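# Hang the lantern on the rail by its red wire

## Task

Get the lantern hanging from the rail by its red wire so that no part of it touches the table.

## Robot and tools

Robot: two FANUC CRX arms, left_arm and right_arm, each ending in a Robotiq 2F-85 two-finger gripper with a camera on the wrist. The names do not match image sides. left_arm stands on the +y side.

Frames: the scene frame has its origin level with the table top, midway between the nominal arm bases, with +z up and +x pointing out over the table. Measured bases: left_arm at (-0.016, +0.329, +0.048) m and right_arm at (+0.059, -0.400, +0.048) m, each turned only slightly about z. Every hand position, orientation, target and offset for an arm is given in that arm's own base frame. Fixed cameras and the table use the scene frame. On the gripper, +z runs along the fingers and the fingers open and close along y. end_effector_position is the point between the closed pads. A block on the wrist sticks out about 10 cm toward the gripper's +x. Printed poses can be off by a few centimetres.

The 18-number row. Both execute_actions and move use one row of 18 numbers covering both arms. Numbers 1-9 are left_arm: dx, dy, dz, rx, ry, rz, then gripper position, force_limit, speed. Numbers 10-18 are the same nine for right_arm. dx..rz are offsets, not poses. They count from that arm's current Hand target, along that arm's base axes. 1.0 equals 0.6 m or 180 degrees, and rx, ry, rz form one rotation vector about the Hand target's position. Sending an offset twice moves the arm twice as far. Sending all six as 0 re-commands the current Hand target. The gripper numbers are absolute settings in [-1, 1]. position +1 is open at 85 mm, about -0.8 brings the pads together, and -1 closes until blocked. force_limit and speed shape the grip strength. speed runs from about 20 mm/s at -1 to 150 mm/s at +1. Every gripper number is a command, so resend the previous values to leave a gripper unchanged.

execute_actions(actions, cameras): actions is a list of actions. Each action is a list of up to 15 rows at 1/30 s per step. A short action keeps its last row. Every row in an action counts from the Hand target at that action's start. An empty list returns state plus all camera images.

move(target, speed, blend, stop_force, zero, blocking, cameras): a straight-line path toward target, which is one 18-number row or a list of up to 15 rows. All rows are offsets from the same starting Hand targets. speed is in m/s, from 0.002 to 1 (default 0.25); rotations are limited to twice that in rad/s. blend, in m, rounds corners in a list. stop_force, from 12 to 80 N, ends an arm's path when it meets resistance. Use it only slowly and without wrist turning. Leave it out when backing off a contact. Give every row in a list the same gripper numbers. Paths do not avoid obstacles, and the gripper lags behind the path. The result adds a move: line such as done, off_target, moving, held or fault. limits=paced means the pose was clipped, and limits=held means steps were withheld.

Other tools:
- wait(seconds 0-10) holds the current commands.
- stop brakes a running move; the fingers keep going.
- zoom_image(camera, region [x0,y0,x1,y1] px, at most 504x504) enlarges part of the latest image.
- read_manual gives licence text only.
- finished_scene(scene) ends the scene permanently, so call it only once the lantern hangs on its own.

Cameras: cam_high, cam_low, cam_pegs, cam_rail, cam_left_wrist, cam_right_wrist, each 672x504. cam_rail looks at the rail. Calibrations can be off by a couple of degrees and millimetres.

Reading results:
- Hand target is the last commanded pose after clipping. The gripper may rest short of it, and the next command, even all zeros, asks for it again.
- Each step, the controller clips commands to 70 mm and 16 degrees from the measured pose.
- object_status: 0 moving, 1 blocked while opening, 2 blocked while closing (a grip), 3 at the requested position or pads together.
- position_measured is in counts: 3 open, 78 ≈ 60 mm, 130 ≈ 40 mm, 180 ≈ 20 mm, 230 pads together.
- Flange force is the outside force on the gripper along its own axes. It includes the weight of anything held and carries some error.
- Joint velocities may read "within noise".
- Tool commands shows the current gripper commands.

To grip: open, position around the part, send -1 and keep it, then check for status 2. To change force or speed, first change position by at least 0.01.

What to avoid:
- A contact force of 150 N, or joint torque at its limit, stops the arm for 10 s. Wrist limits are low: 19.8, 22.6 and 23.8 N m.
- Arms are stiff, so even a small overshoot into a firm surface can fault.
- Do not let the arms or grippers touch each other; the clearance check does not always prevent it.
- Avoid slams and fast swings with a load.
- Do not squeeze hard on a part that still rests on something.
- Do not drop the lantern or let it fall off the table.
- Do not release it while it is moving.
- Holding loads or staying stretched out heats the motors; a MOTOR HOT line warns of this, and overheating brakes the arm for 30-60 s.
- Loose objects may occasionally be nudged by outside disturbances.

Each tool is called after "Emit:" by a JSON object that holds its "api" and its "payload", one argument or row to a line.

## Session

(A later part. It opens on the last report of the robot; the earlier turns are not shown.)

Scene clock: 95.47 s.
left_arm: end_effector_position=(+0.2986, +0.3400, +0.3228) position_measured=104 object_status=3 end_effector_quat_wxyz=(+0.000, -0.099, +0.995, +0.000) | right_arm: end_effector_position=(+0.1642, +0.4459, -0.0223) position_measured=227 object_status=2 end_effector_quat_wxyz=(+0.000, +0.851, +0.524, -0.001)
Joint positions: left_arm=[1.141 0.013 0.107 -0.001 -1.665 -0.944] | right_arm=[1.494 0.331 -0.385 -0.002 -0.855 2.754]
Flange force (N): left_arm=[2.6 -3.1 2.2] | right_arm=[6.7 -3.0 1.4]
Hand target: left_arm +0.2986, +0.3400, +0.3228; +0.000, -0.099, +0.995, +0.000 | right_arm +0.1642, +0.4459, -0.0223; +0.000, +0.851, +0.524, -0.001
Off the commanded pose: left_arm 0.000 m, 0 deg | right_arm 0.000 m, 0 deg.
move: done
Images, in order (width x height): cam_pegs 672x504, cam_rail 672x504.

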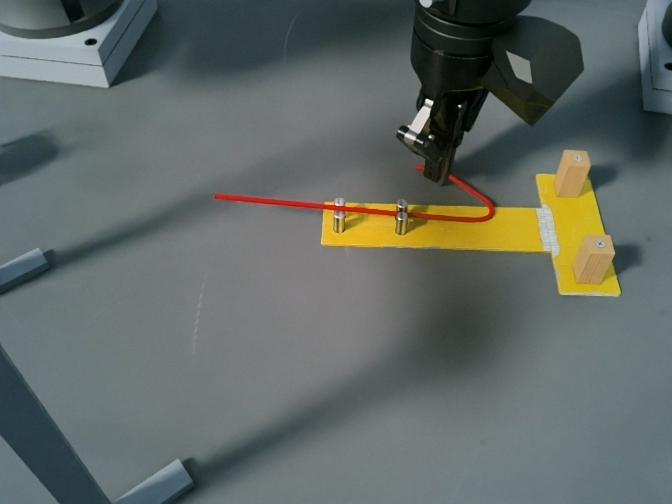

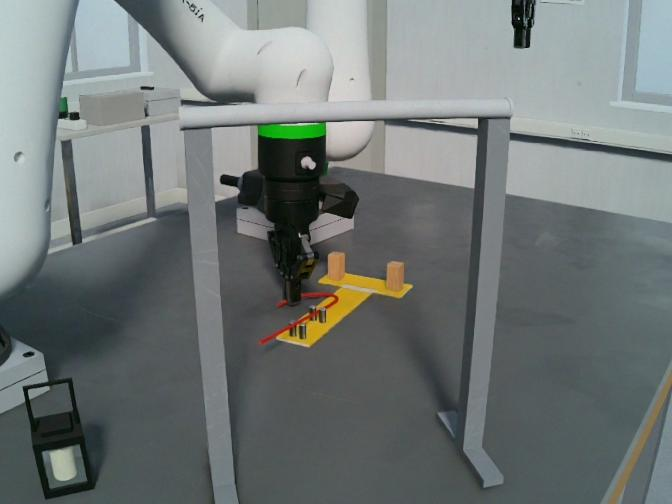

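Emit:
{"api": "move", "payload": {
  "target": [0,0,0,0,0,0,0.2,0,-0.5,0.001,0,0,0,0,0,-0.65,-0.5,-1],
  "cameras": ["cam_pegs","cam_rail"]
}}

Emit:
{"api": "zoom_image", "payload": {
  "camera": "cam_rail",
  "region": [250, 280, 350, 360]
}}

Emit:
{"api": "zoom_image", "payload": {
  "camera": "cam_pegs",
  "region": [310, 170, 430, 250]
}}

Scene clock: 96.33 s.
left_arm: end_effector_position=(+0.2986, +0.3400, +0.3228) position_measured=104 object_status=3 end_effector_quat_wxyz=(+0.000, -0.099, +0.995, +0.000) | right_arm: end_effector_position=(+0.1648, +0.4459, -0.0223) position_measured=211 object_status=3 end_effector_quat_wxyz=(+0.000, +0.851, +0.524, -0.001)
Joint positions: left_arm=[1.141 0.013 0.107 -0.001 -1.665 -0.944] | right_arm=[1.492 0.332 -0.385 -0.002 -0.855 2.755]
Flange force (N): left_arm=[2.4 -3.0 2.0] | right_arm=[7.3 -2.9 2.7]
Hand target: left_arm +0.2986, +0.3400, +0.3228; +0.000, -0.099, +0.995, +0.000 | right_arm +0.1648, +0.4459, -0.0223; +0.000, +0.851, +0.524, -0.001
Off the commanded pose: left_arm 0.000 m, 0 deg | right_arm 0.000 m, 0 deg.
move: done
Images, in order (width x height): cam_pegs 672x504, cam_rail 672x504.

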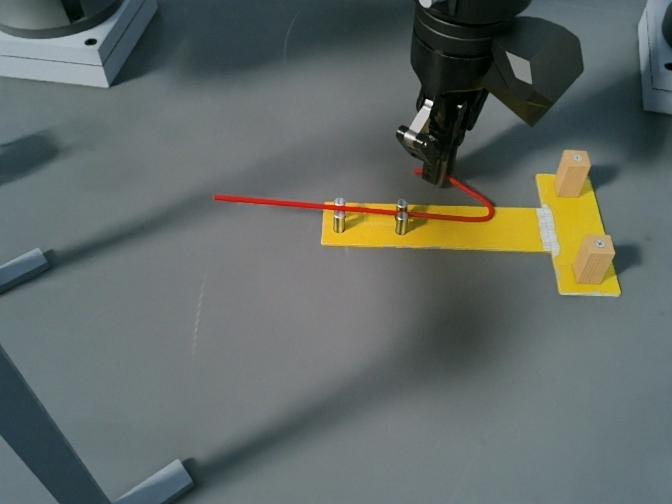

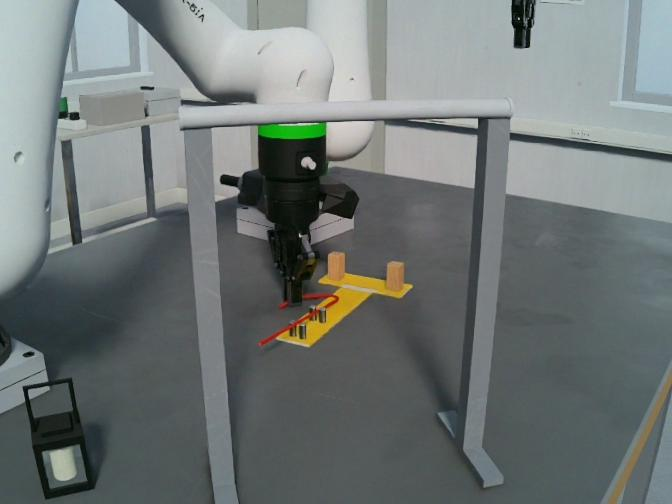

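Scaled by 5.040 from the camera's 672x504 image, which has a finer 960x720 frame.

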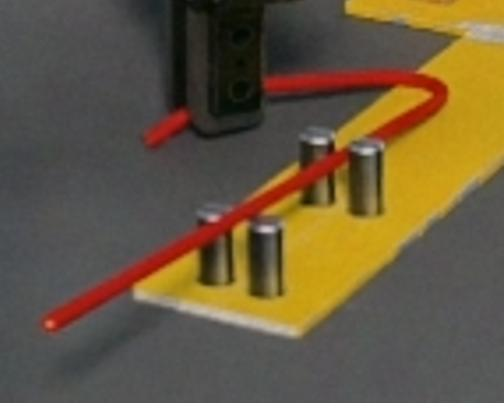

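Scaled by 4.200 from the camera's 672x504 image, which has a finer 960x720 frame.

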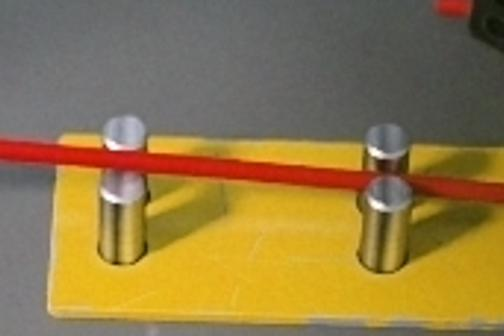

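Emit:
{"api": "move", "payload": {
  "target": [
    [0,0,0,0,0,0,0.2,0,-0.5,0,0,0,0,0,0,-0.3,-0.5,-1],
    [0,0,0,0,0,0,0.2,0,-0.5,0,0,0.2,0,0,0,-0.3,-0.5,-1],
    [0,0,0,0,0,0,0.2,0,-0.5,0.15,-0.25,0.13,0,0,-0.808,-0.3,-0.5,-1]
  ],
  "speed": 0.25,
  "cameras": ["cam_pegs","cam_right_wrist","cam_rail"]
}}

Emit:
{"api": "zoom_image", "payload": {
  "camera": "cam_rail",
  "region": [250, 280, 350, 360]
}}

Scene clock: 104.43 s.
left_arm: end_effector_position=(+0.2986, +0.3400, +0.3228) position_measured=104 object_status=3 end_effector_quat_wxyz=(+0.000, -0.099, +0.995, +0.000) | right_arm: end_effector_position=(+0.2548, +0.2959, +0.0557) position_measured=167 object_status=3 end_effector_quat_wxyz=(-0.001, +0.754, -0.657, +0.000)
Joint positions: left_arm=[1.141 0.013 0.107 -0.001 -1.665 -0.944] | right_arm=[1.2 0.006 -0.551 0.001 -1.013 0.507]
Flange force (N): left_arm=[2.7 -3.0 2.1] | right_arm=[-6.1 -3.2 0.0]
Hand target: left_arm +0.2986, +0.3400, +0.3228; +0.000, -0.099, +0.995, +0.000 | right_arm +0.2548, +0.2959, +0.0557; -0.001, +0.754, -0.657, +0.000
Off the commanded pose: left_arm 0.000 m, 0 deg | right_arm 0.000 m, 0 deg.
move: done
camera_calibration:
cam_right_wrist: T_world_to_cam=[[-0.990153, -0.135656, 0.0345536, 0.298968], [-0.117147, 0.938089, 0.325985, -0.249413], [-0.0766361, 0.318727, -0.944743, 0.107139], [0, 0, 0, 1]] pos_world=[0.275017, 0.240381, 0.172194]
Images, in order (width x height): cam_pegs 672x504, cam_rail 672x504, cam_right_wrist 672x504.

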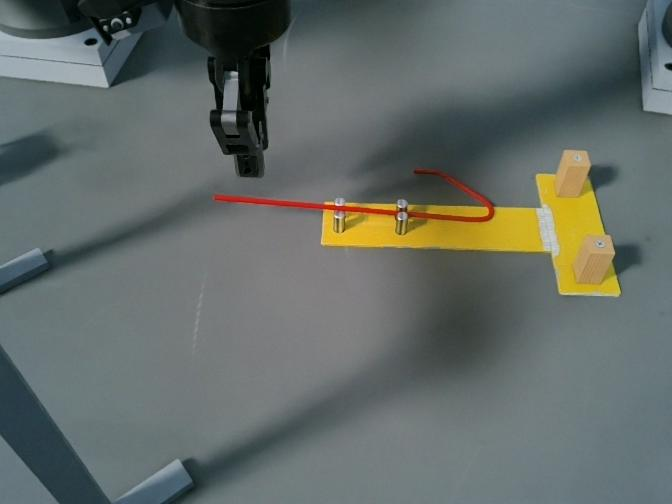

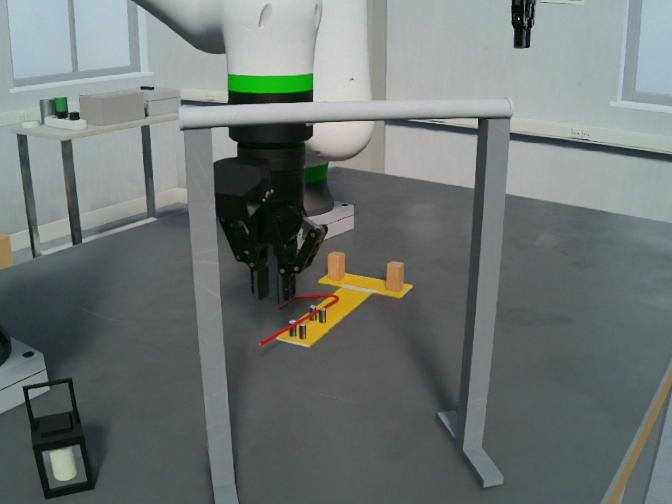

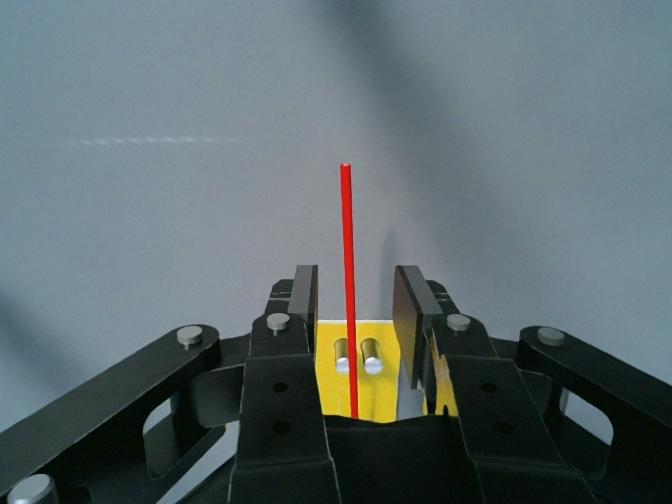

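Scaled by 5.040 from the camera's 672x504 image, which has a finer 960x720 frame.

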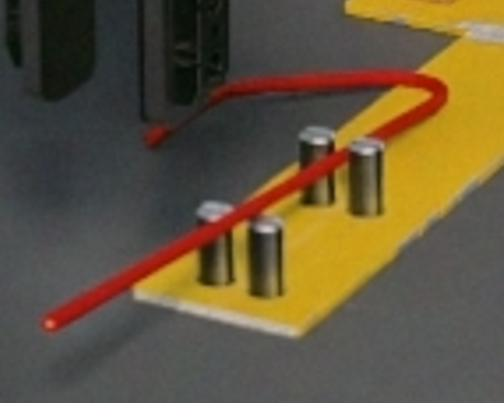

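Emit:
{"api": "move", "payload": {
  "target": [0,0,0,0,0,0,0.2,0,-0.5,0,0,-0.095,0,0,0,-0.3,-0.5,-1],
  "speed": 0.1
}}

Emit:
{"api": "move", "payload": {
  "target": [
    [0,0,0,0,0,0,0.2,0,-0.5,0,0,0,0,0,0,-1,-0.5,-1],
    [0,0,0,0,0,0,0.2,0,-0.5,-0.006,0,0,0,0,0,-1,-0.5,-1],
    [0,0,0,0,0,0,0.2,0,-0.5,-0.006,0,-0.02,0,0,0,-1,-0.5,-1]
  ],
  "speed": 0.03,
  "cameras": ["cam_pegs","cam_right_wrist","cam_rail"]
}}

Emit:
{"api": "zoom_image", "payload": {
  "camera": "cam_rail",
  "region": [250, 280, 350, 360]
}}

Scene clock: 105.73 s.
left_arm: end_effector_position=(+0.2986, +0.3400, +0.3228) position_measured=104 object_status=3 end_effector_quat_wxyz=(+0.000, -0.099, +0.995, +0.000) | right_arm: end_effector_position=(+0.2548, +0.2959, -0.0013) position_measured=167 object_status=3 end_effector_quat_wxyz=(-0.001, +0.754, -0.657, +0.000)
Joint positions: left_arm=[1.141 0.013 0.107 -0.001 -1.665 -0.944] | right_arm=[1.2 0.104 -0.61 0.001 -0.854 0.507]
Flange force (N): left_arm=[3.0 -3.6 2.0] | right_arm=[-6.0 -2.7 1.7]
Hand target: left_arm +0.2986, +0.3400, +0.3228; +0.000, -0.099, +0.995, +0.000 | right_arm +0.2548, +0.2959, -0.0013; -0.001, +0.754, -0.657, +0.000
Off the commanded pose: left_arm 0.000 m, 0 deg | right_arm 0.000 m, 0 deg.
move: done

Scene clock: 108.33 s.
left_arm: end_effector_position=(+0.2986, +0.3400, +0.3228) position_measured=104 object_status=3 end_effector_quat_wxyz=(+0.000, -0.099, +0.995, +0.000) | right_arm: end_effector_position=(+0.2512, +0.2959, -0.0133) position_measured=222 object_status=2 end_effector_quat_wxyz=(-0.001, +0.754, -0.657, +0.000)
Joint positions: left_arm=[1.141 0.013 0.107 -0.001 -1.665 -0.944] | right_arm=[1.209 0.123 -0.627 0.001 -0.82 0.497]
Flange force (N): left_arm=[2.5 -3.2 2.1] | right_arm=[-4.7 -2.4 -0.9]
Hand target: left_arm +0.2986, +0.3400, +0.3228; +0.000, -0.099, +0.995, +0.000 | right_arm +0.2512, +0.2959, -0.0133; -0.001, +0.754, -0.657, +0.000
Off the commanded pose: left_arm 0.000 m, 0 deg | right_arm 0.000 m, 0 deg.
move: done
camera_calibration:
cam_right_wrist: T_world_to_cam=[[-0.990143, -0.135746, 0.0345083, 0.297811], [-0.117239, 0.938046, 0.326075, -0.227316], [-0.0766337, 0.318815, -0.944714, 0.0416514], [0, 0, 0, 1]] pos_world=[0.271417, 0.240381, 0.103194]
Images, in order (width x height): cam_pegs 672x504, cam_rail 672x504, cam_right_wrist 672x504.

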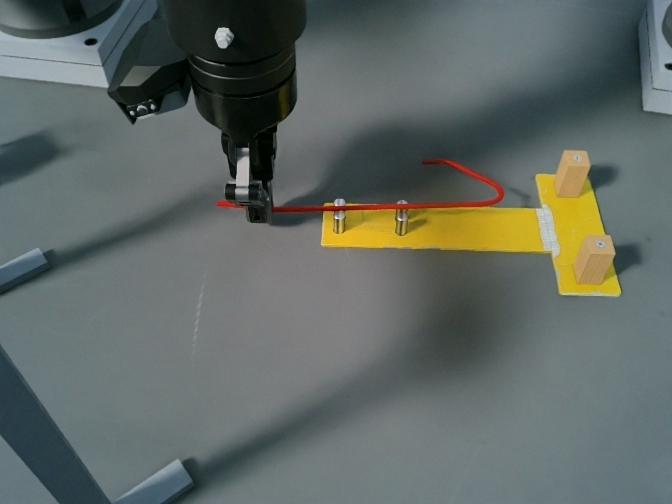

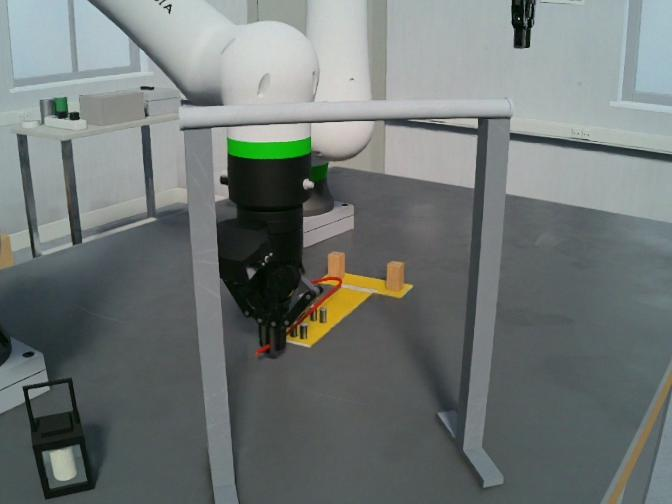

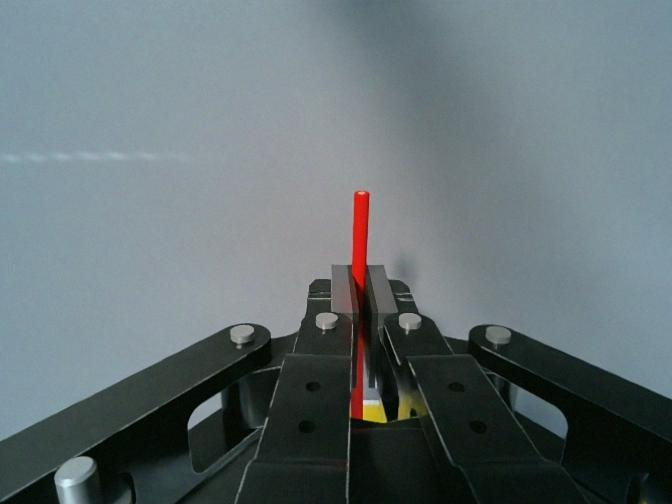

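Scaled by 5.040 from the camera's 672x504 image, which has a finer 960x720 frame.

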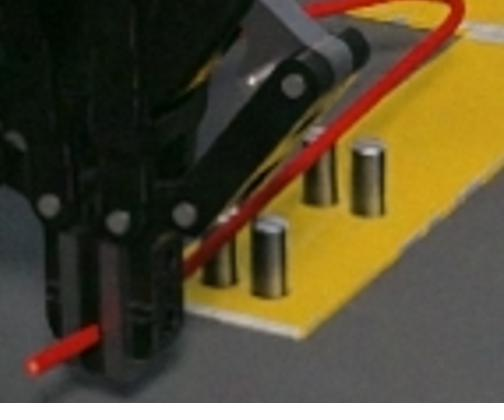

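Emit:
{"api": "zoom_image", "payload": {
  "camera": "cam_pegs",
  "region": [310, 170, 430, 250]
}}

Scaled by 4.200 from the camera's 672x504 image, which has a finer 960x720 frame.

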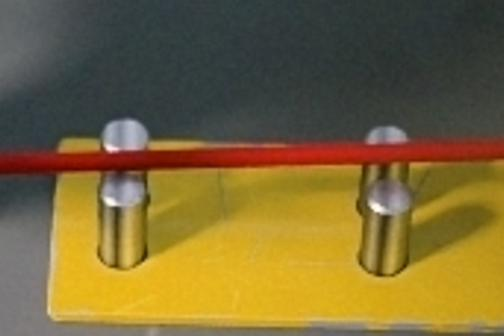

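Emit:
{"api": "move", "payload": {
  "target": [0,0,0,0,0,0,0.2,0,-0.5,0,0,-0.0165,0,0,0,-1,-0.5,-1],
  "speed": 0.03,
  "cameras": ["cam_pegs","cam_rail"]
}}

Emit:
{"api": "zoom_image", "payload": {
  "camera": "cam_rail",
  "region": [250, 260, 370, 360]
}}

Emit:
{"api": "zoom_image", "payload": {
  "camera": "cam_pegs",
  "region": [310, 170, 430, 250]
}}

Scene clock: 109.63 s.
left_arm: end_effector_position=(+0.2986, +0.3400, +0.3228) position_measured=104 object_status=3 end_effector_quat_wxyz=(+0.000, -0.099, +0.995, +0.000) | right_arm: end_effector_position=(+0.2512, +0.2959, -0.0232) position_measured=222 object_status=2 end_effector_quat_wxyz=(-0.001, +0.754, -0.657, +0.000)
Joint positions: left_arm=[1.141 0.013 0.107 -0.001 -1.665 -0.944] | right_arm=[1.209 0.143 -0.634 0.001 -0.791 0.497]
Flange force (N): left_arm=[2.5 -3.2 2.6] | right_arm=[-6.1 -2.0 2.6]
Hand target: left_arm +0.2986, +0.3400, +0.3228; +0.000, -0.099, +0.995, +0.000 | right_arm +0.2512, +0.2959, -0.0232; -0.001, +0.754, -0.657, +0.000
Off the commanded pose: left_arm 0.000 m, 0 deg | right_arm 0.000 m, 0 deg.
move: done
Images, in order (width x height): cam_pegs 672x504, cam_rail 672x504.

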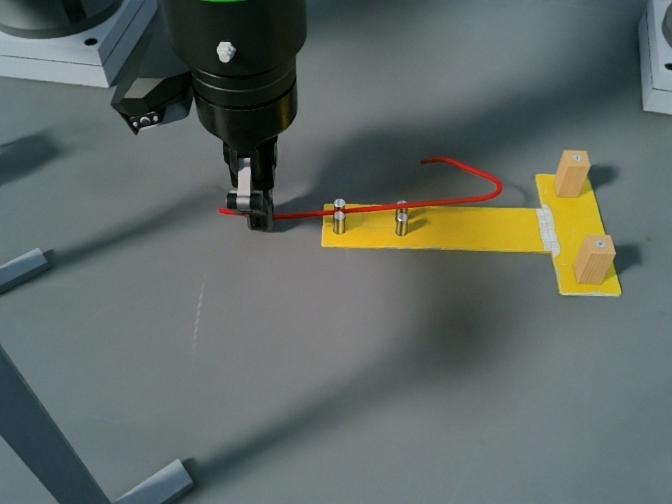

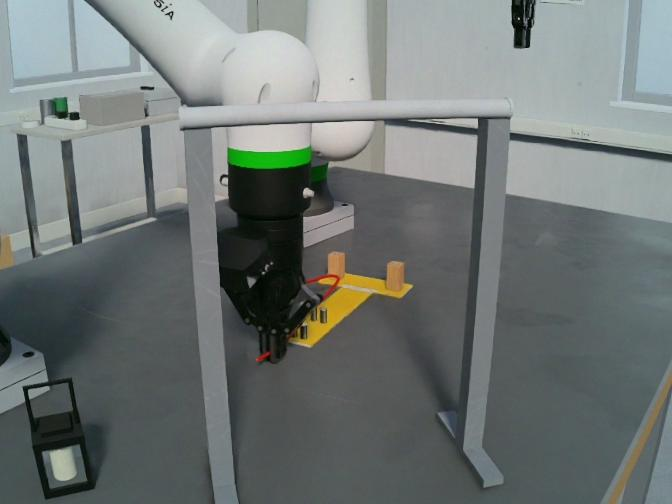

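Scaled by 4.200 from the camera's 672x504 image, which has a finer 960x720 frame.

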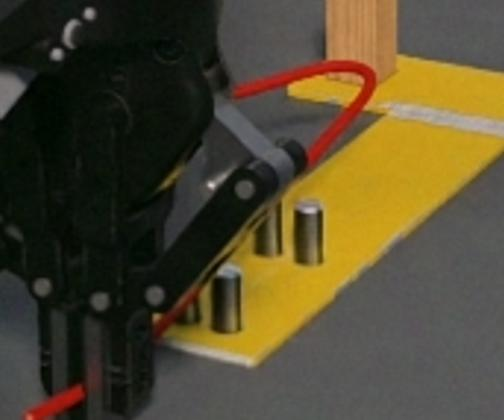

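Scaled by 4.200 from the camera's 672x504 image, which has a finer 960x720 frame.

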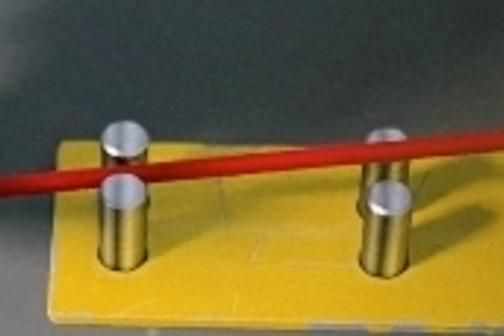

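Emit:
{"api": "move", "payload": {
  "target": [0,0,0,0,0,0,0.2,0,-0.5,0,0,0,0,0,0,-0.5,-0.5,-1],
  "cameras": ["cam_pegs","cam_rail"]
}}

Emit:
{"api": "zoom_image", "payload": {
  "camera": "cam_pegs",
  "region": [310, 170, 430, 250]
}}

Scene clock: 110.67 s.
left_arm: end_effector_position=(+0.2986, +0.3400, +0.3228) position_measured=104 object_status=3 end_effector_quat_wxyz=(+0.000, -0.099, +0.995, +0.000) | right_arm: end_effector_position=(+0.2512, +0.2959, -0.0232) position_measured=192 object_status=0 end_effector_quat_wxyz=(-0.001, +0.754, -0.657, +0.000)
Joint positions: left_arm=[1.141 0.013 0.107 -0.001 -1.665 -0.944] | right_arm=[1.209 0.143 -0.634 0.001 -0.791 0.497]
Flange force (N): left_arm=[1.9 -3.1 2.0] | right_arm=[-6.4 -3.0 2.6]
Hand target: left_arm +0.2986, +0.3400, +0.3228; +0.000, -0.099, +0.995, +0.000 | right_arm +0.2512, +0.2959, -0.0232; -0.001, +0.754, -0.657, +0.000
Off the commanded pose: left_arm 0.000 m, 0 deg | right_arm 0.000 m, 0 deg.
move: done
Images, in order (width x height): cam_pegs 672x504, cam_rail 672x504.

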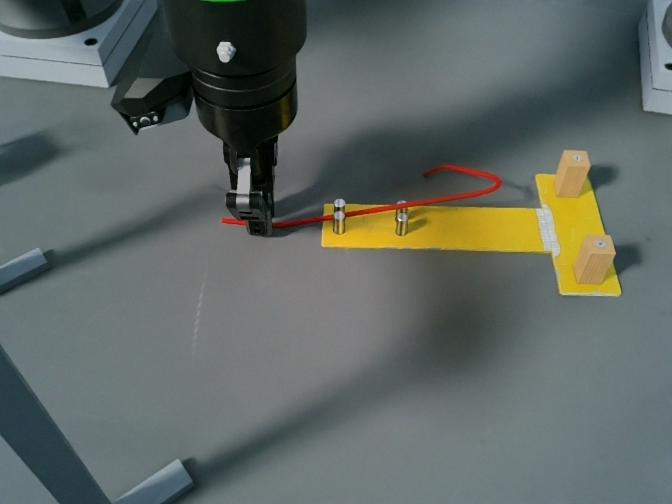

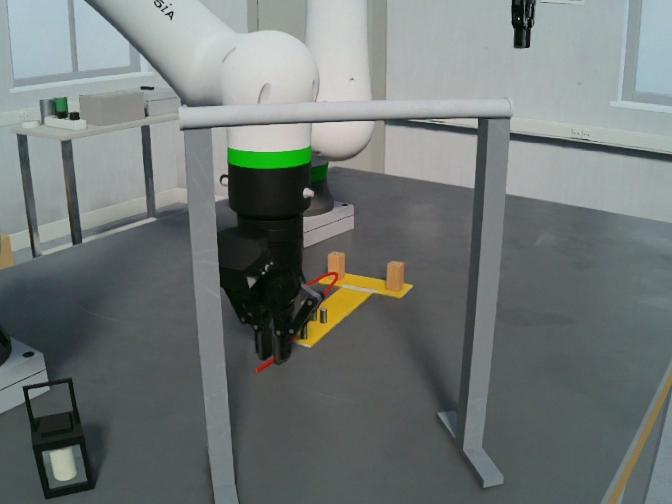

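Scaled by 4.200 from the camera's 672x504 image, which has a finer 960x720 frame.

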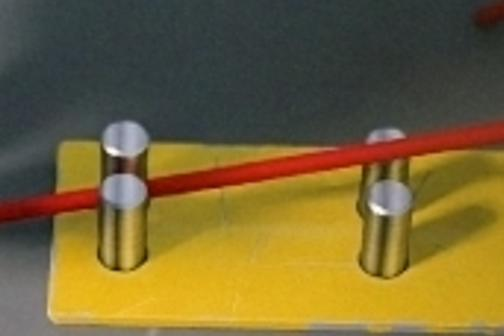

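Emit:
{"api": "move", "payload": {
  "target": [
    [0,0,0,0,0,0,0.2,0,-0.5,0,0,0,0,0,0,-1,-0.5,-1],
    [0,0,0,0,0,0,0.2,0,-0.5,-0.006,0,0.003,0,0,-0.019,-1,-0.5,-1]
  ],
  "speed": 0.03,
  "cameras": ["cam_pegs"]
}}

Emit:
{"api": "zoom_image", "payload": {
  "camera": "cam_pegs",
  "region": [310, 170, 430, 250]
}}

Emit:
{"api": "move", "payload": {
  "target": [0,0,0,0,0,0,0.2,0,-0.5,0,0,0,0,0,0,-0.5,-0.5,-1],
  "cameras": ["cam_pegs","cam_rail"]
}}

Emit:
{"api": "zoom_image", "payload": {
  "camera": "cam_pegs",
  "region": [310, 170, 430, 250]
}}

Scene clock: 113.47 s.
left_arm: end_effector_position=(+0.2986, +0.3400, +0.3228) position_measured=104 object_status=3 end_effector_quat_wxyz=(+0.000, -0.099, +0.995, +0.000) | right_arm: end_effector_position=(+0.2476, +0.2959, -0.0214) position_measured=231 object_status=3 end_effector_quat_wxyz=(-0.001, +0.734, -0.679, +0.000)
Joint positions: left_arm=[1.141 0.013 0.107 -0.001 -1.665 -0.944] | right_arm=[1.218 0.134 -0.639 0.001 -0.796 0.428]
Flange force (N): left_arm=[2.5 -3.4 1.9] | right_arm=[-6.3 -1.7 2.1]
Hand target: left_arm +0.2986, +0.3400, +0.3228; +0.000, -0.099, +0.995, +0.000 | right_arm +0.2476, +0.2959, -0.0214; -0.001, +0.734, -0.679, +0.000
Off the commanded pose: left_arm 0.000 m, 0 deg | right_arm 0.000 m, 0 deg.
move: done
Images, in order (width x height): cam_pegs 672x504.

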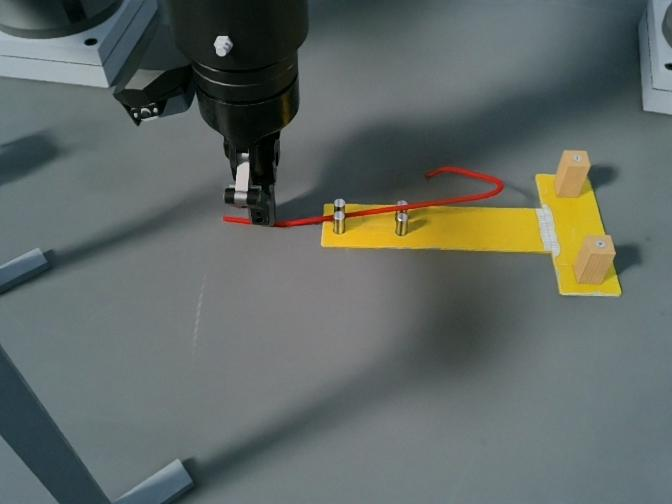

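Scaled by 4.200 from the camera's 672x504 image, which has a finer 960x720 frame.

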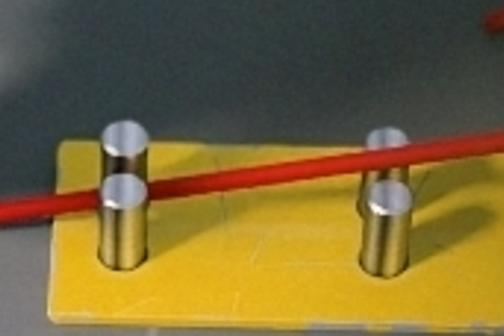

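Scene clock: 114.47 s.
left_arm: end_effector_position=(+0.2986, +0.3400, +0.3228) position_measured=104 object_status=3 end_effector_quat_wxyz=(+0.000, -0.099, +0.995, +0.000) | right_arm: end_effector_position=(+0.2476, +0.2959, -0.0214) position_measured=192 object_status=0 end_effector_quat_wxyz=(-0.001, +0.734, -0.679, +0.000)
Joint positions: left_arm=[1.141 0.013 0.107 -0.001 -1.665 -0.944] | right_arm=[1.218 0.134 -0.639 0.001 -0.796 0.428]
Flange force (N): left_arm=[2.8 -3.5 2.1] | right_arm=[-6.1 -2.5 1.9]
Hand target: left_arm +0.2986, +0.3400, +0.3228; +0.000, -0.099, +0.995, +0.000 | right_arm +0.2476, +0.2959, -0.0214; -0.001, +0.734, -0.679, +0.000
Off the commanded pose: left_arm 0.000 m, 0 deg | right_arm 0.000 m, 0 deg.
move: done
Images, in order (width x height): cam_pegs 672x504, cam_rail 672x504.

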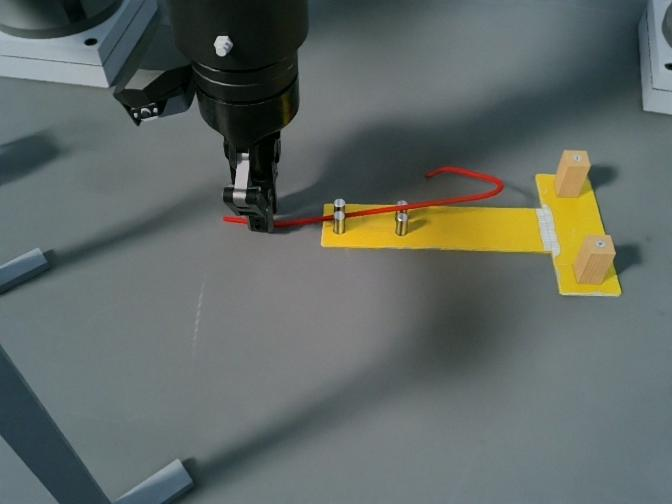

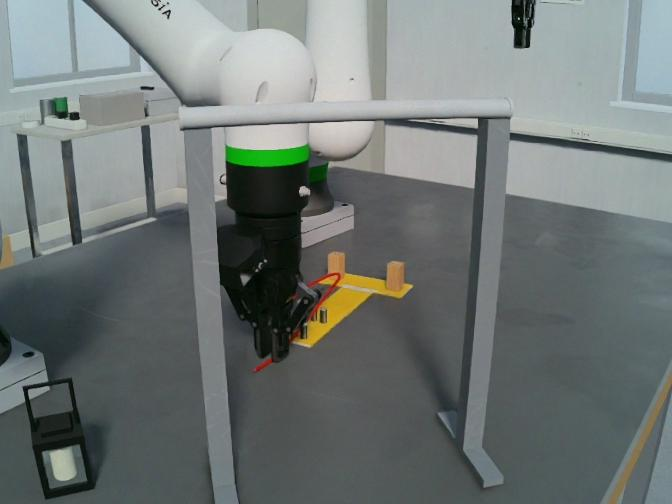

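Scaled by 4.200 from the camera's 672x504 image, which has a finer 960x720 frame.

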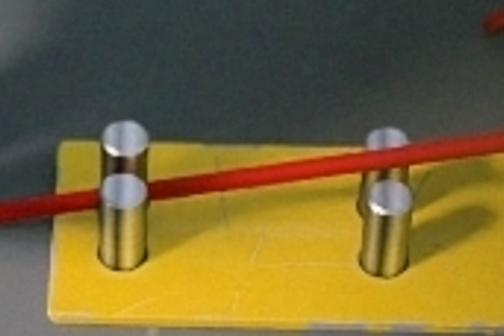

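Emit:
{"api": "move", "payload": {
  "target": [
    [0,0,0,0,0,0,0.2,0,-0.5,0,0,0,0,0,0,-0.35,-0.5,-1],
    [0,0,0,0,0,0,0.2,0,-0.5,0,0,0.17,0,0,0,-0.35,-0.5,-1],
    [0,0,0,0,0,0,0.2,0,-0.5,-0.0253,0.2567,0.119,0,0,0.016,-0.35,-0.5,-1]
  ],
  "speed": 0.2,
  "cameras": ["cam_pegs","cam_right_wrist"]
}}

Scene clock: 117.80 s.
left_arm: end_effector_position=(+0.2986, +0.3400, +0.3228) position_measured=104 object_status=3 end_effector_quat_wxyz=(+0.000, -0.099, +0.995, +0.000) | right_arm: end_effector_position=(+0.2325, +0.4499, +0.0500) position_measured=173 object_status=3 end_effector_quat_wxyz=(-0.001, +0.751, -0.661, +0.000)
Joint positions: left_arm=[1.141 0.013 0.107 -0.001 -1.665 -0.944] | right_arm=[1.354 0.289 -0.237 0.001 -1.044 0.343]
Flange force (N): left_arm=[2.0 -3.2 2.0] | right_arm=[-7.4 -2.2 1.2]
Hand target: left_arm +0.2986, +0.3400, +0.3228; +0.000, -0.099, +0.995, +0.000 | right_arm +0.2324, +0.4499, +0.0500; -0.001, +0.751, -0.661, +0.000
Off the commanded pose: left_arm 0.000 m, 0 deg | right_arm 0.000 m, 0 deg.
move: done
camera_calibration:
cam_right_wrist: T_world_to_cam=[[-0.991397, -0.126287, 0.0344032, 0.29402], [-0.108317, 0.939139, 0.326015, -0.397163], [-0.0734809, 0.319484, -0.944738, 0.0499907], [0, 0, 0, 1]] pos_world=[0.252144, 0.394151, 0.166594]
Images, in order (width x height): cam_pegs 672x504, cam_right_wrist 672x504.

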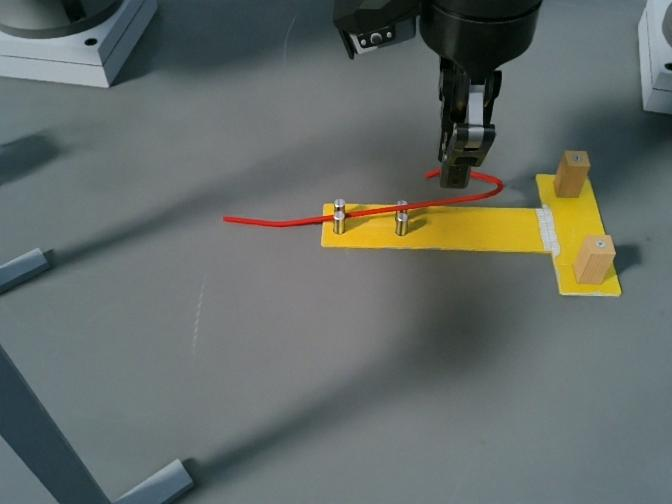

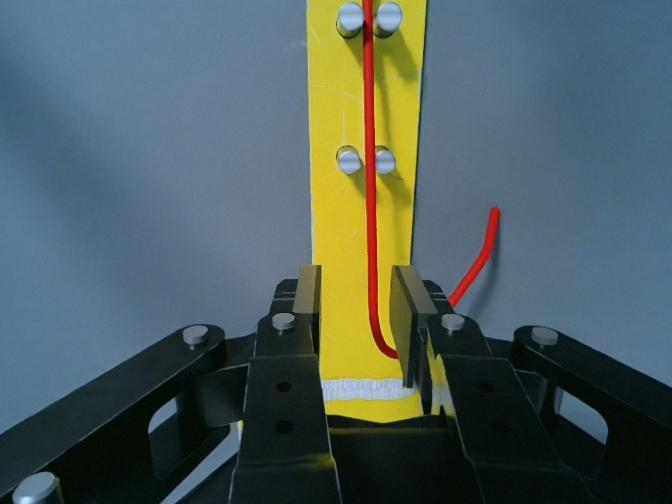

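Emit:
{"api": "move", "payload": {
  "target": [
    [0,0,0,0,0,0,0.2,0,-0.5,-0.001,-0.025,0,0,0,0,-0.45,-0.5,-1],
    [0,0,0,0,0,0,0.2,0,-0.5,-0.001,-0.025,-0.075,0,0,0,-0.45,-0.5,-1]
  ],
  "speed": 0.08,
  "cameras": ["cam_right_wrist"]
}}

Emit:
{"api": "move", "payload": {
  "target": [0,0,0,0,0,0,0.2,0,-0.5,0,0,0,0,0,0,-1,-0.5,-1],
  "cameras": ["cam_right_wrist","cam_pegs"]
}}

Emit:
{"api": "zoom_image", "payload": {
  "camera": "cam_pegs",
  "region": [310, 170, 430, 250]
}}

Scene clock: 119.63 s.
left_arm: end_effector_position=(+0.2986, +0.3400, +0.3228) position_measured=104 object_status=3 end_effector_quat_wxyz=(+0.000, -0.099, +0.995, +0.000) | right_arm: end_effector_position=(+0.2318, +0.4349, +0.0050) position_measured=186 object_status=3 end_effector_quat_wxyz=(-0.001, +0.751, -0.661, +0.000)
Joint positions: left_arm=[1.141 0.013 0.107 -0.001 -1.665 -0.944] | right_arm=[1.349 0.322 -0.318 0.001 -0.929 0.349]
Flange force (N): left_arm=[2.6 -3.2 1.9] | right_arm=[-7.8 -2.3 1.8]
Hand target: left_arm +0.2986, +0.3400, +0.3228; +0.000, -0.099, +0.995, +0.000 | right_arm +0.2318, +0.4349, +0.0050; -0.001, +0.751, -0.661, +0.000
Off the commanded pose: left_arm 0.000 m, 0 deg | right_arm 0.000 m, 0 deg.
move: done
camera_calibration:
cam_right_wrist: T_world_to_cam=[[-0.991364, -0.126478, 0.0346511, 0.293116], [-0.108415, 0.939116, 0.326048, -0.368409], [-0.0737791, 0.319475, -0.944718, 0.0122061], [0, 0, 0, 1]] pos_world=[0.251544, 0.379151, 0.121493]
Images, in order (width x height): cam_right_wrist 672x504.

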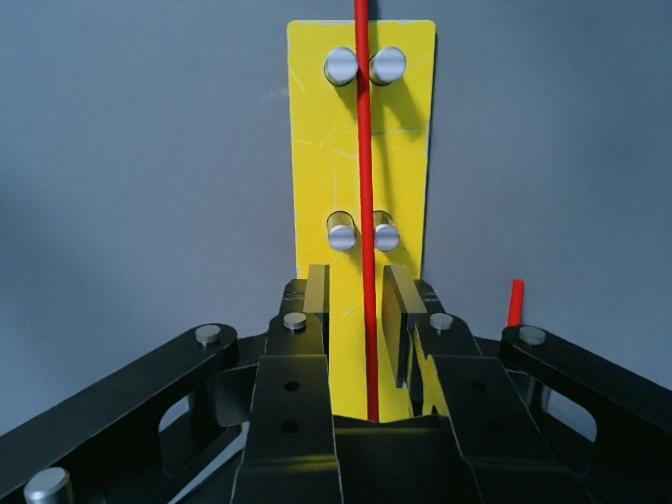

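Scene clock: 120.73 s.
left_arm: end_effector_position=(+0.2986, +0.3400, +0.3228) position_measured=104 object_status=3 end_effector_quat_wxyz=(+0.000, -0.099, +0.995, +0.000) | right_arm: end_effector_position=(+0.2318, +0.4349, +0.0050) position_measured=230 object_status=0 end_effector_quat_wxyz=(-0.001, +0.751, -0.661, +0.000)
Joint positions: left_arm=[1.141 0.013 0.107 -0.001 -1.665 -0.944] | right_arm=[1.349 0.322 -0.318 0.001 -0.929 0.348]
Flange force (N): left_arm=[2.5 -3.1 2.1] | right_arm=[-7.6 -2.7 2.1]
Hand target: left_arm +0.2986, +0.3400, +0.3228; +0.000, -0.099, +0.995, +0.000 | right_arm +0.2318, +0.4349, +0.0050; -0.001, +0.751, -0.661, +0.000
Off the commanded pose: left_arm 0.000 m, 0 deg | right_arm 0.000 m, 0 deg.
move: done
camera_calibration:
cam_right_wrist: T_world_to_cam=[[-0.991379, -0.126412, 0.0344643, 0.293117], [-0.108415, 0.939123, 0.326027, -0.368409], [-0.07358, 0.31948, -0.944732, 0.0121565], [0, 0, 0, 1]] pos_world=[0.251544, 0.379151, 0.121494]
Images, in order (width x height): cam_pegs 672x504, cam_right_wrist 672x504.

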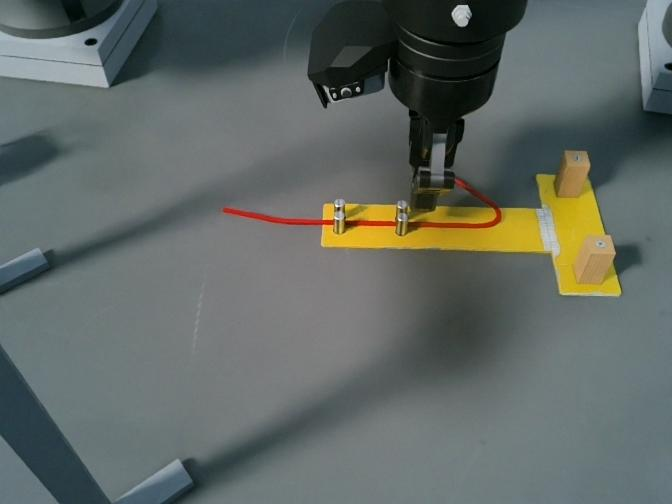

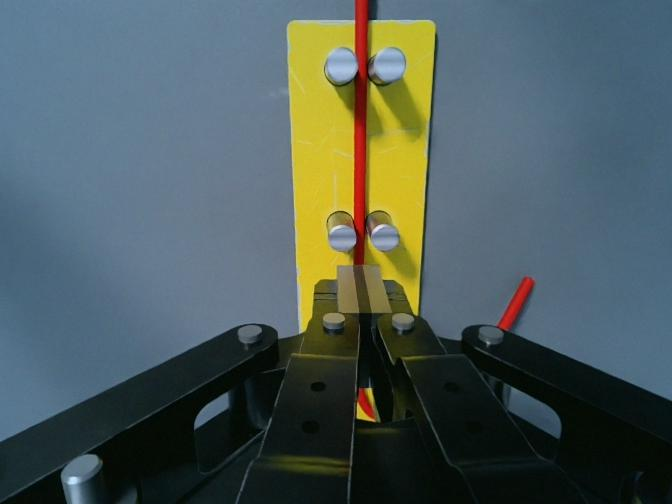

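Scaled by 4.200 from the camera's 672x504 image, which has a finer 960x720 frame.

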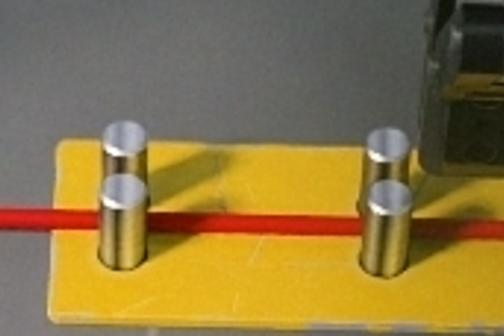

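Emit:
{"api": "move", "payload": {
  "target": [
    [0,0,0,0,0,0,0.2,0,-0.5,0,0,0,0,0,0,-0.4,-0.5,-1],
    [0,0,0,0,0,0,0.2,0,-0.5,0,0,0.12,0,0,0,-0.4,-0.5,-1],
    [0,-0.3,-0.05,0,0,0,0.2,0,-0.5,-0.0055,-0.216,0.1,0,0,0.4594,-0.4,-0.5,-1],
    [0.04,-0.8,-0.4,0,0,0,0.2,0,-0.5,-0.0055,-0.216,0.05,0,0,0.4594,-0.4,-0.5,-1]
  ],
  "speed": 0.25,
  "blend": [0,0.005,0.02,0],
  "cameras": ["cam_left_wrist","cam_pegs"]
}}

Scene clock: 128.00 s.
left_arm: end_effector_position=(+0.3226, -0.1400, +0.0828) position_measured=104 object_status=3 end_effector_quat_wxyz=(+0.000, -0.099, +0.995, +0.000) | right_arm: end_effector_position=(+0.2285, +0.3053, +0.0350) position_measured=179 object_status=3 end_effector_quat_wxyz=(-0.001, +1.000, +0.000, -0.001)
Joint positions: left_arm=[-0.03 -0.136 -0.61 0 -1.098 0.228] | right_arm=[1.275 0.016 -0.596 -0.002 -0.957 1.867]
Flange force (N): left_arm=[4.4 1.4 -1.1] | right_arm=[1.6 -6.8 0.7]
Hand target: left_arm +0.3226, -0.1400, +0.0828; +0.000, -0.099, +0.995, +0.000 | right_arm +0.2285, +0.3053, +0.0350; -0.001, +1.000, +0.000, -0.001
Off the commanded pose: left_arm 0.000 m, 0 deg | right_arm 0.000 m, 0 deg.
move: done
camera_calibration:
cam_left_wrist: T_world_to_cam=[[-0.194921, 0.980733, 0.0129513, 0.199627], [0.927306, 0.179968, 0.3282, -0.282993], [0.319546, 0.0759828, -0.94452, 0.116442], [0, 0, 0, 1]] pos_world=[0.264124, -0.153698, 0.200274]
Images, in order (width x height): cam_pegs 672x504, cam_left_wrist 672x504.

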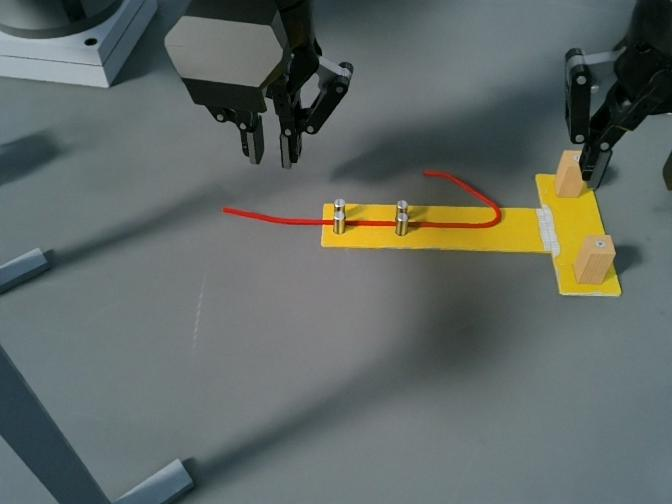

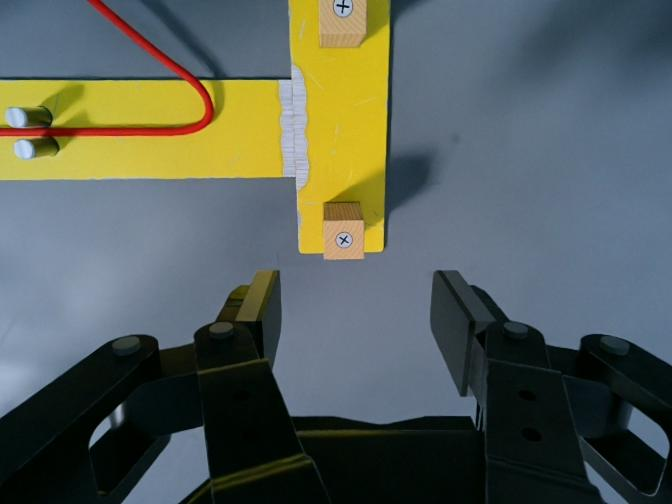

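Emit:
{"api": "move", "payload": {
  "target": [0.002,0.003,-0.1585,0,0,0,0.2,0,-0.5,0,0,0,0,0,0,-1,0,-0.5],
  "speed": 0.1
}}

Emit:
{"api": "move", "payload": {
  "target": [0,0,0,0,0,0,-1,0,-1,0,0,0,0,0,0,-1,0,-0.5]
}}

Emit:
{"api": "wait", "payload": {
  "seconds": 0.7
}}

Emit:
{"api": "move", "payload": {
  "target": [
    [0,0,0,0,0,0,-1,0,-1,0,0,-0.1003,0,0,0,-1,0,-0.5],
    [0,0,0,0,0,0,-1,0,-1,0.0195,-0.0057,-0.1003,0,0,0,-1,0,-0.5],
    [0,0,0,0,0,0,-1,0,-1,0.0532,-0.006,-0.1003,0,0,0,-1,0,-0.5],
    [0,0,0,0,0,0,-1,0,-1,0.0847,0.0051,-0.1003,0,0,0,-1,0,-0.5],
    [0,0,0,0,0,0,-1,0,-1,0.1107,0.0263,-0.1003,0,0,0,-1,0,-0.5],
    [0,0,0,0,0,0,-1,0,-1,0.1277,0.0551,-0.1003,0,0,0,-1,0,-0.5],
    [0,0,0,0,0,0,-1,0,-1,0.1338,0.0881,-0.1003,0,0,0,-1,0,-0.5],
    [0,0,0,0,0,0,-1,0,-1,0.1283,0.1211,-0.1003,0,0,0,-1,0,-0.5],
    [0,0,0,0,0,0,-1,0,-1,0.1118,0.1505,-0.1003,0,0,0,-1,0,-0.5],
    [0,0,0,0,0,0,-1,0,-1,0.0787,0.176,-0.1003,0,0,0,-1,0,-0.5],
    [0,0,0,0,0,0,-1,0,-1,0.15,0.15,-0.1003,0,0,0,-1,0,-0.5],
    [0,0,0,0,0,0,-1,0,-1,0.2,0.12,0.08,0,0,0,-1,0,-0.5],
    [0,0,0,0,0,0,-1,0,-1,0.2,-0.15,0.1,0,0,0,-1,0,-0.5]
  ],
  "speed": [0.05,0.05,0.05,0.05,0.05,0.05,0.05,0.05,0.05,0.05,0.1,0.15,0.2],
  "blend": [0.004,0.004,0.004,0.004,0.004,0.004,0.004,0.004,0.004,0,0.005,0.01,0],
  "cameras": ["cam_pegs","cam_rail"]
}}

Scene clock: 129.90 s.
left_arm: end_effector_position=(+0.3238, -0.1381, -0.0123) position_measured=104 object_status=3 end_effector_quat_wxyz=(+0.000, -0.099, +0.995, +0.000) | right_arm: end_effector_position=(+0.2285, +0.3053, +0.0350) position_measured=231 object_status=3 end_effector_quat_wxyz=(-0.001, +1.000, +0.000, -0.001)
Joint positions: left_arm=[-0.025 0.035 -0.72 0 -0.816 0.222] | right_arm=[1.275 0.016 -0.596 -0.002 -0.957 1.867]
Flange force (N): left_arm=[3.4 1.0 -2.6] | right_arm=[1.3 -6.9 0.6]
Hand target: left_arm +0.3238, -0.1382, -0.0123; +0.000, -0.099, +0.995, +0.000 | right_arm +0.2285, +0.3053, +0.0350; -0.001, +1.000, +0.000, -0.001
Off the commanded pose: left_arm 0.000 m, 0 deg | right_arm 0.000 m, 0 deg.
move: done

Scene clock: 131.80 s.
left_arm: end_effector_position=(+0.3238, -0.1382, -0.0123) position_measured=182 object_status=0 end_effector_quat_wxyz=(+0.000, -0.099, +0.995, +0.000) | right_arm: end_effector_position=(+0.2285, +0.3053, +0.0350) position_measured=231 object_status=3 end_effector_quat_wxyz=(-0.001, +1.000, +0.000, -0.001)
Joint positions: left_arm=[-0.025 0.035 -0.72 0 -0.816 0.222] | right_arm=[1.275 0.016 -0.596 -0.002 -0.957 1.867]
Flange force (N): left_arm=[4.3 6.3 -24.8] | right_arm=[1.1 -6.2 0.9]
Hand target: left_arm +0.3238, -0.1382, -0.0123; +0.000, -0.099, +0.995, +0.000 | right_arm +0.2285, +0.3053, +0.0350; -0.001, +1.000, +0.000, -0.001
Off the commanded pose: left_arm 0.000 m, 0 deg | right_arm 0.000 m, 0 deg.
move: done

Scene clock: 132.50 s.
left_arm: end_effector_position=(+0.3238, -0.1382, -0.0123) position_measured=182 object_status=2 end_effector_quat_wxyz=(+0.000, -0.099, +0.995, +0.000) | right_arm: end_effector_position=(+0.2285, +0.3053, +0.0350) position_measured=231 object_status=3 end_effector_quat_wxyz=(-0.001, +1.000, +0.000, -0.001)
Joint positions: left_arm=[-0.025 0.035 -0.72 0 -0.816 0.222] | right_arm=[1.275 0.016 -0.596 -0.002 -0.957 1.867]
Flange force (N): left_arm=[4.7 6.3 -24.9] | right_arm=[1.5 -6.6 0.5]
Hand target: left_arm +0.3238, -0.1382, -0.0123; +0.000, -0.099, +0.995, +0.000 | right_arm +0.2285, +0.3053, +0.0350; -0.001, +1.000, +0.000, -0.001
Tool commands: left_gripper/position=-1.0 left_gripper/force_limit=+0.0 left_gripper/speed=-1.0 right_gripper/position=-1.0 right_gripper/force_limit=+0.0 right_gripper/speed=-0.5
Off the commanded pose: left_arm 0.000 m, 0 deg | right_arm 0.000 m, 0 deg.
wait: 0.70 s; at rest by 0.17 s

Scene clock: 139.87 s.
left_arm: end_effector_position=(+0.3238, -0.1382, -0.0123) position_measured=182 object_status=2 end_effector_quat_wxyz=(+0.000, -0.099, +0.995, +0.000) | right_arm: end_effector_position=(+0.3486, +0.2153, +0.0950) position_measured=231 object_status=3 end_effector_quat_wxyz=(-0.001, +1.000, +0.000, -0.001)
Joint positions: left_arm=[-0.025 0.035 -0.72 0 -0.816 0.222] | right_arm=[0.875 0.004 -0.447 -0.002 -1.119 2.267]
Flange force (N): left_arm=[1.4 2.8 -17.0] | right_arm=[5.0 -5.6 -0.3]
Hand target: left_arm +0.3238, -0.1382, -0.0123; +0.000, -0.099, +0.995, +0.000 | right_arm +0.3485, +0.2153, +0.0950; -0.001, +1.000, +0.000, -0.001
Off the commanded pose: left_arm 0.000 m, 0 deg | right_arm 0.000 m, 0 deg.
move: done
Images, in order (width x height): cam_pegs 672x504, cam_rail 672x504.

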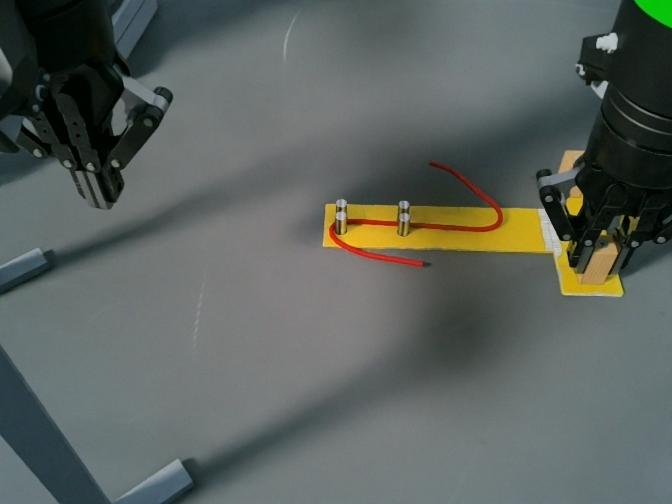

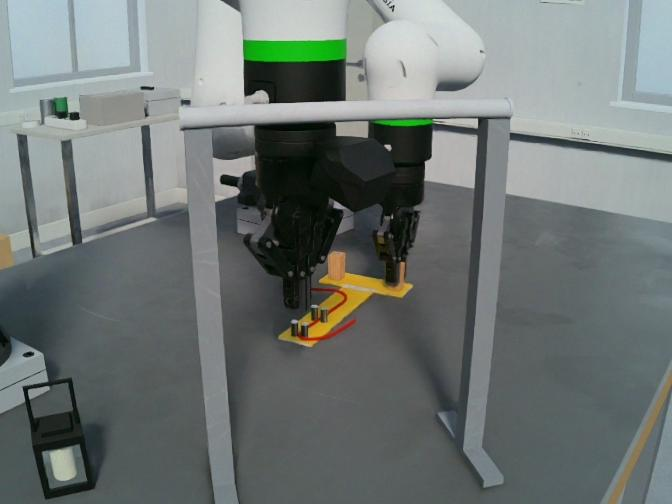

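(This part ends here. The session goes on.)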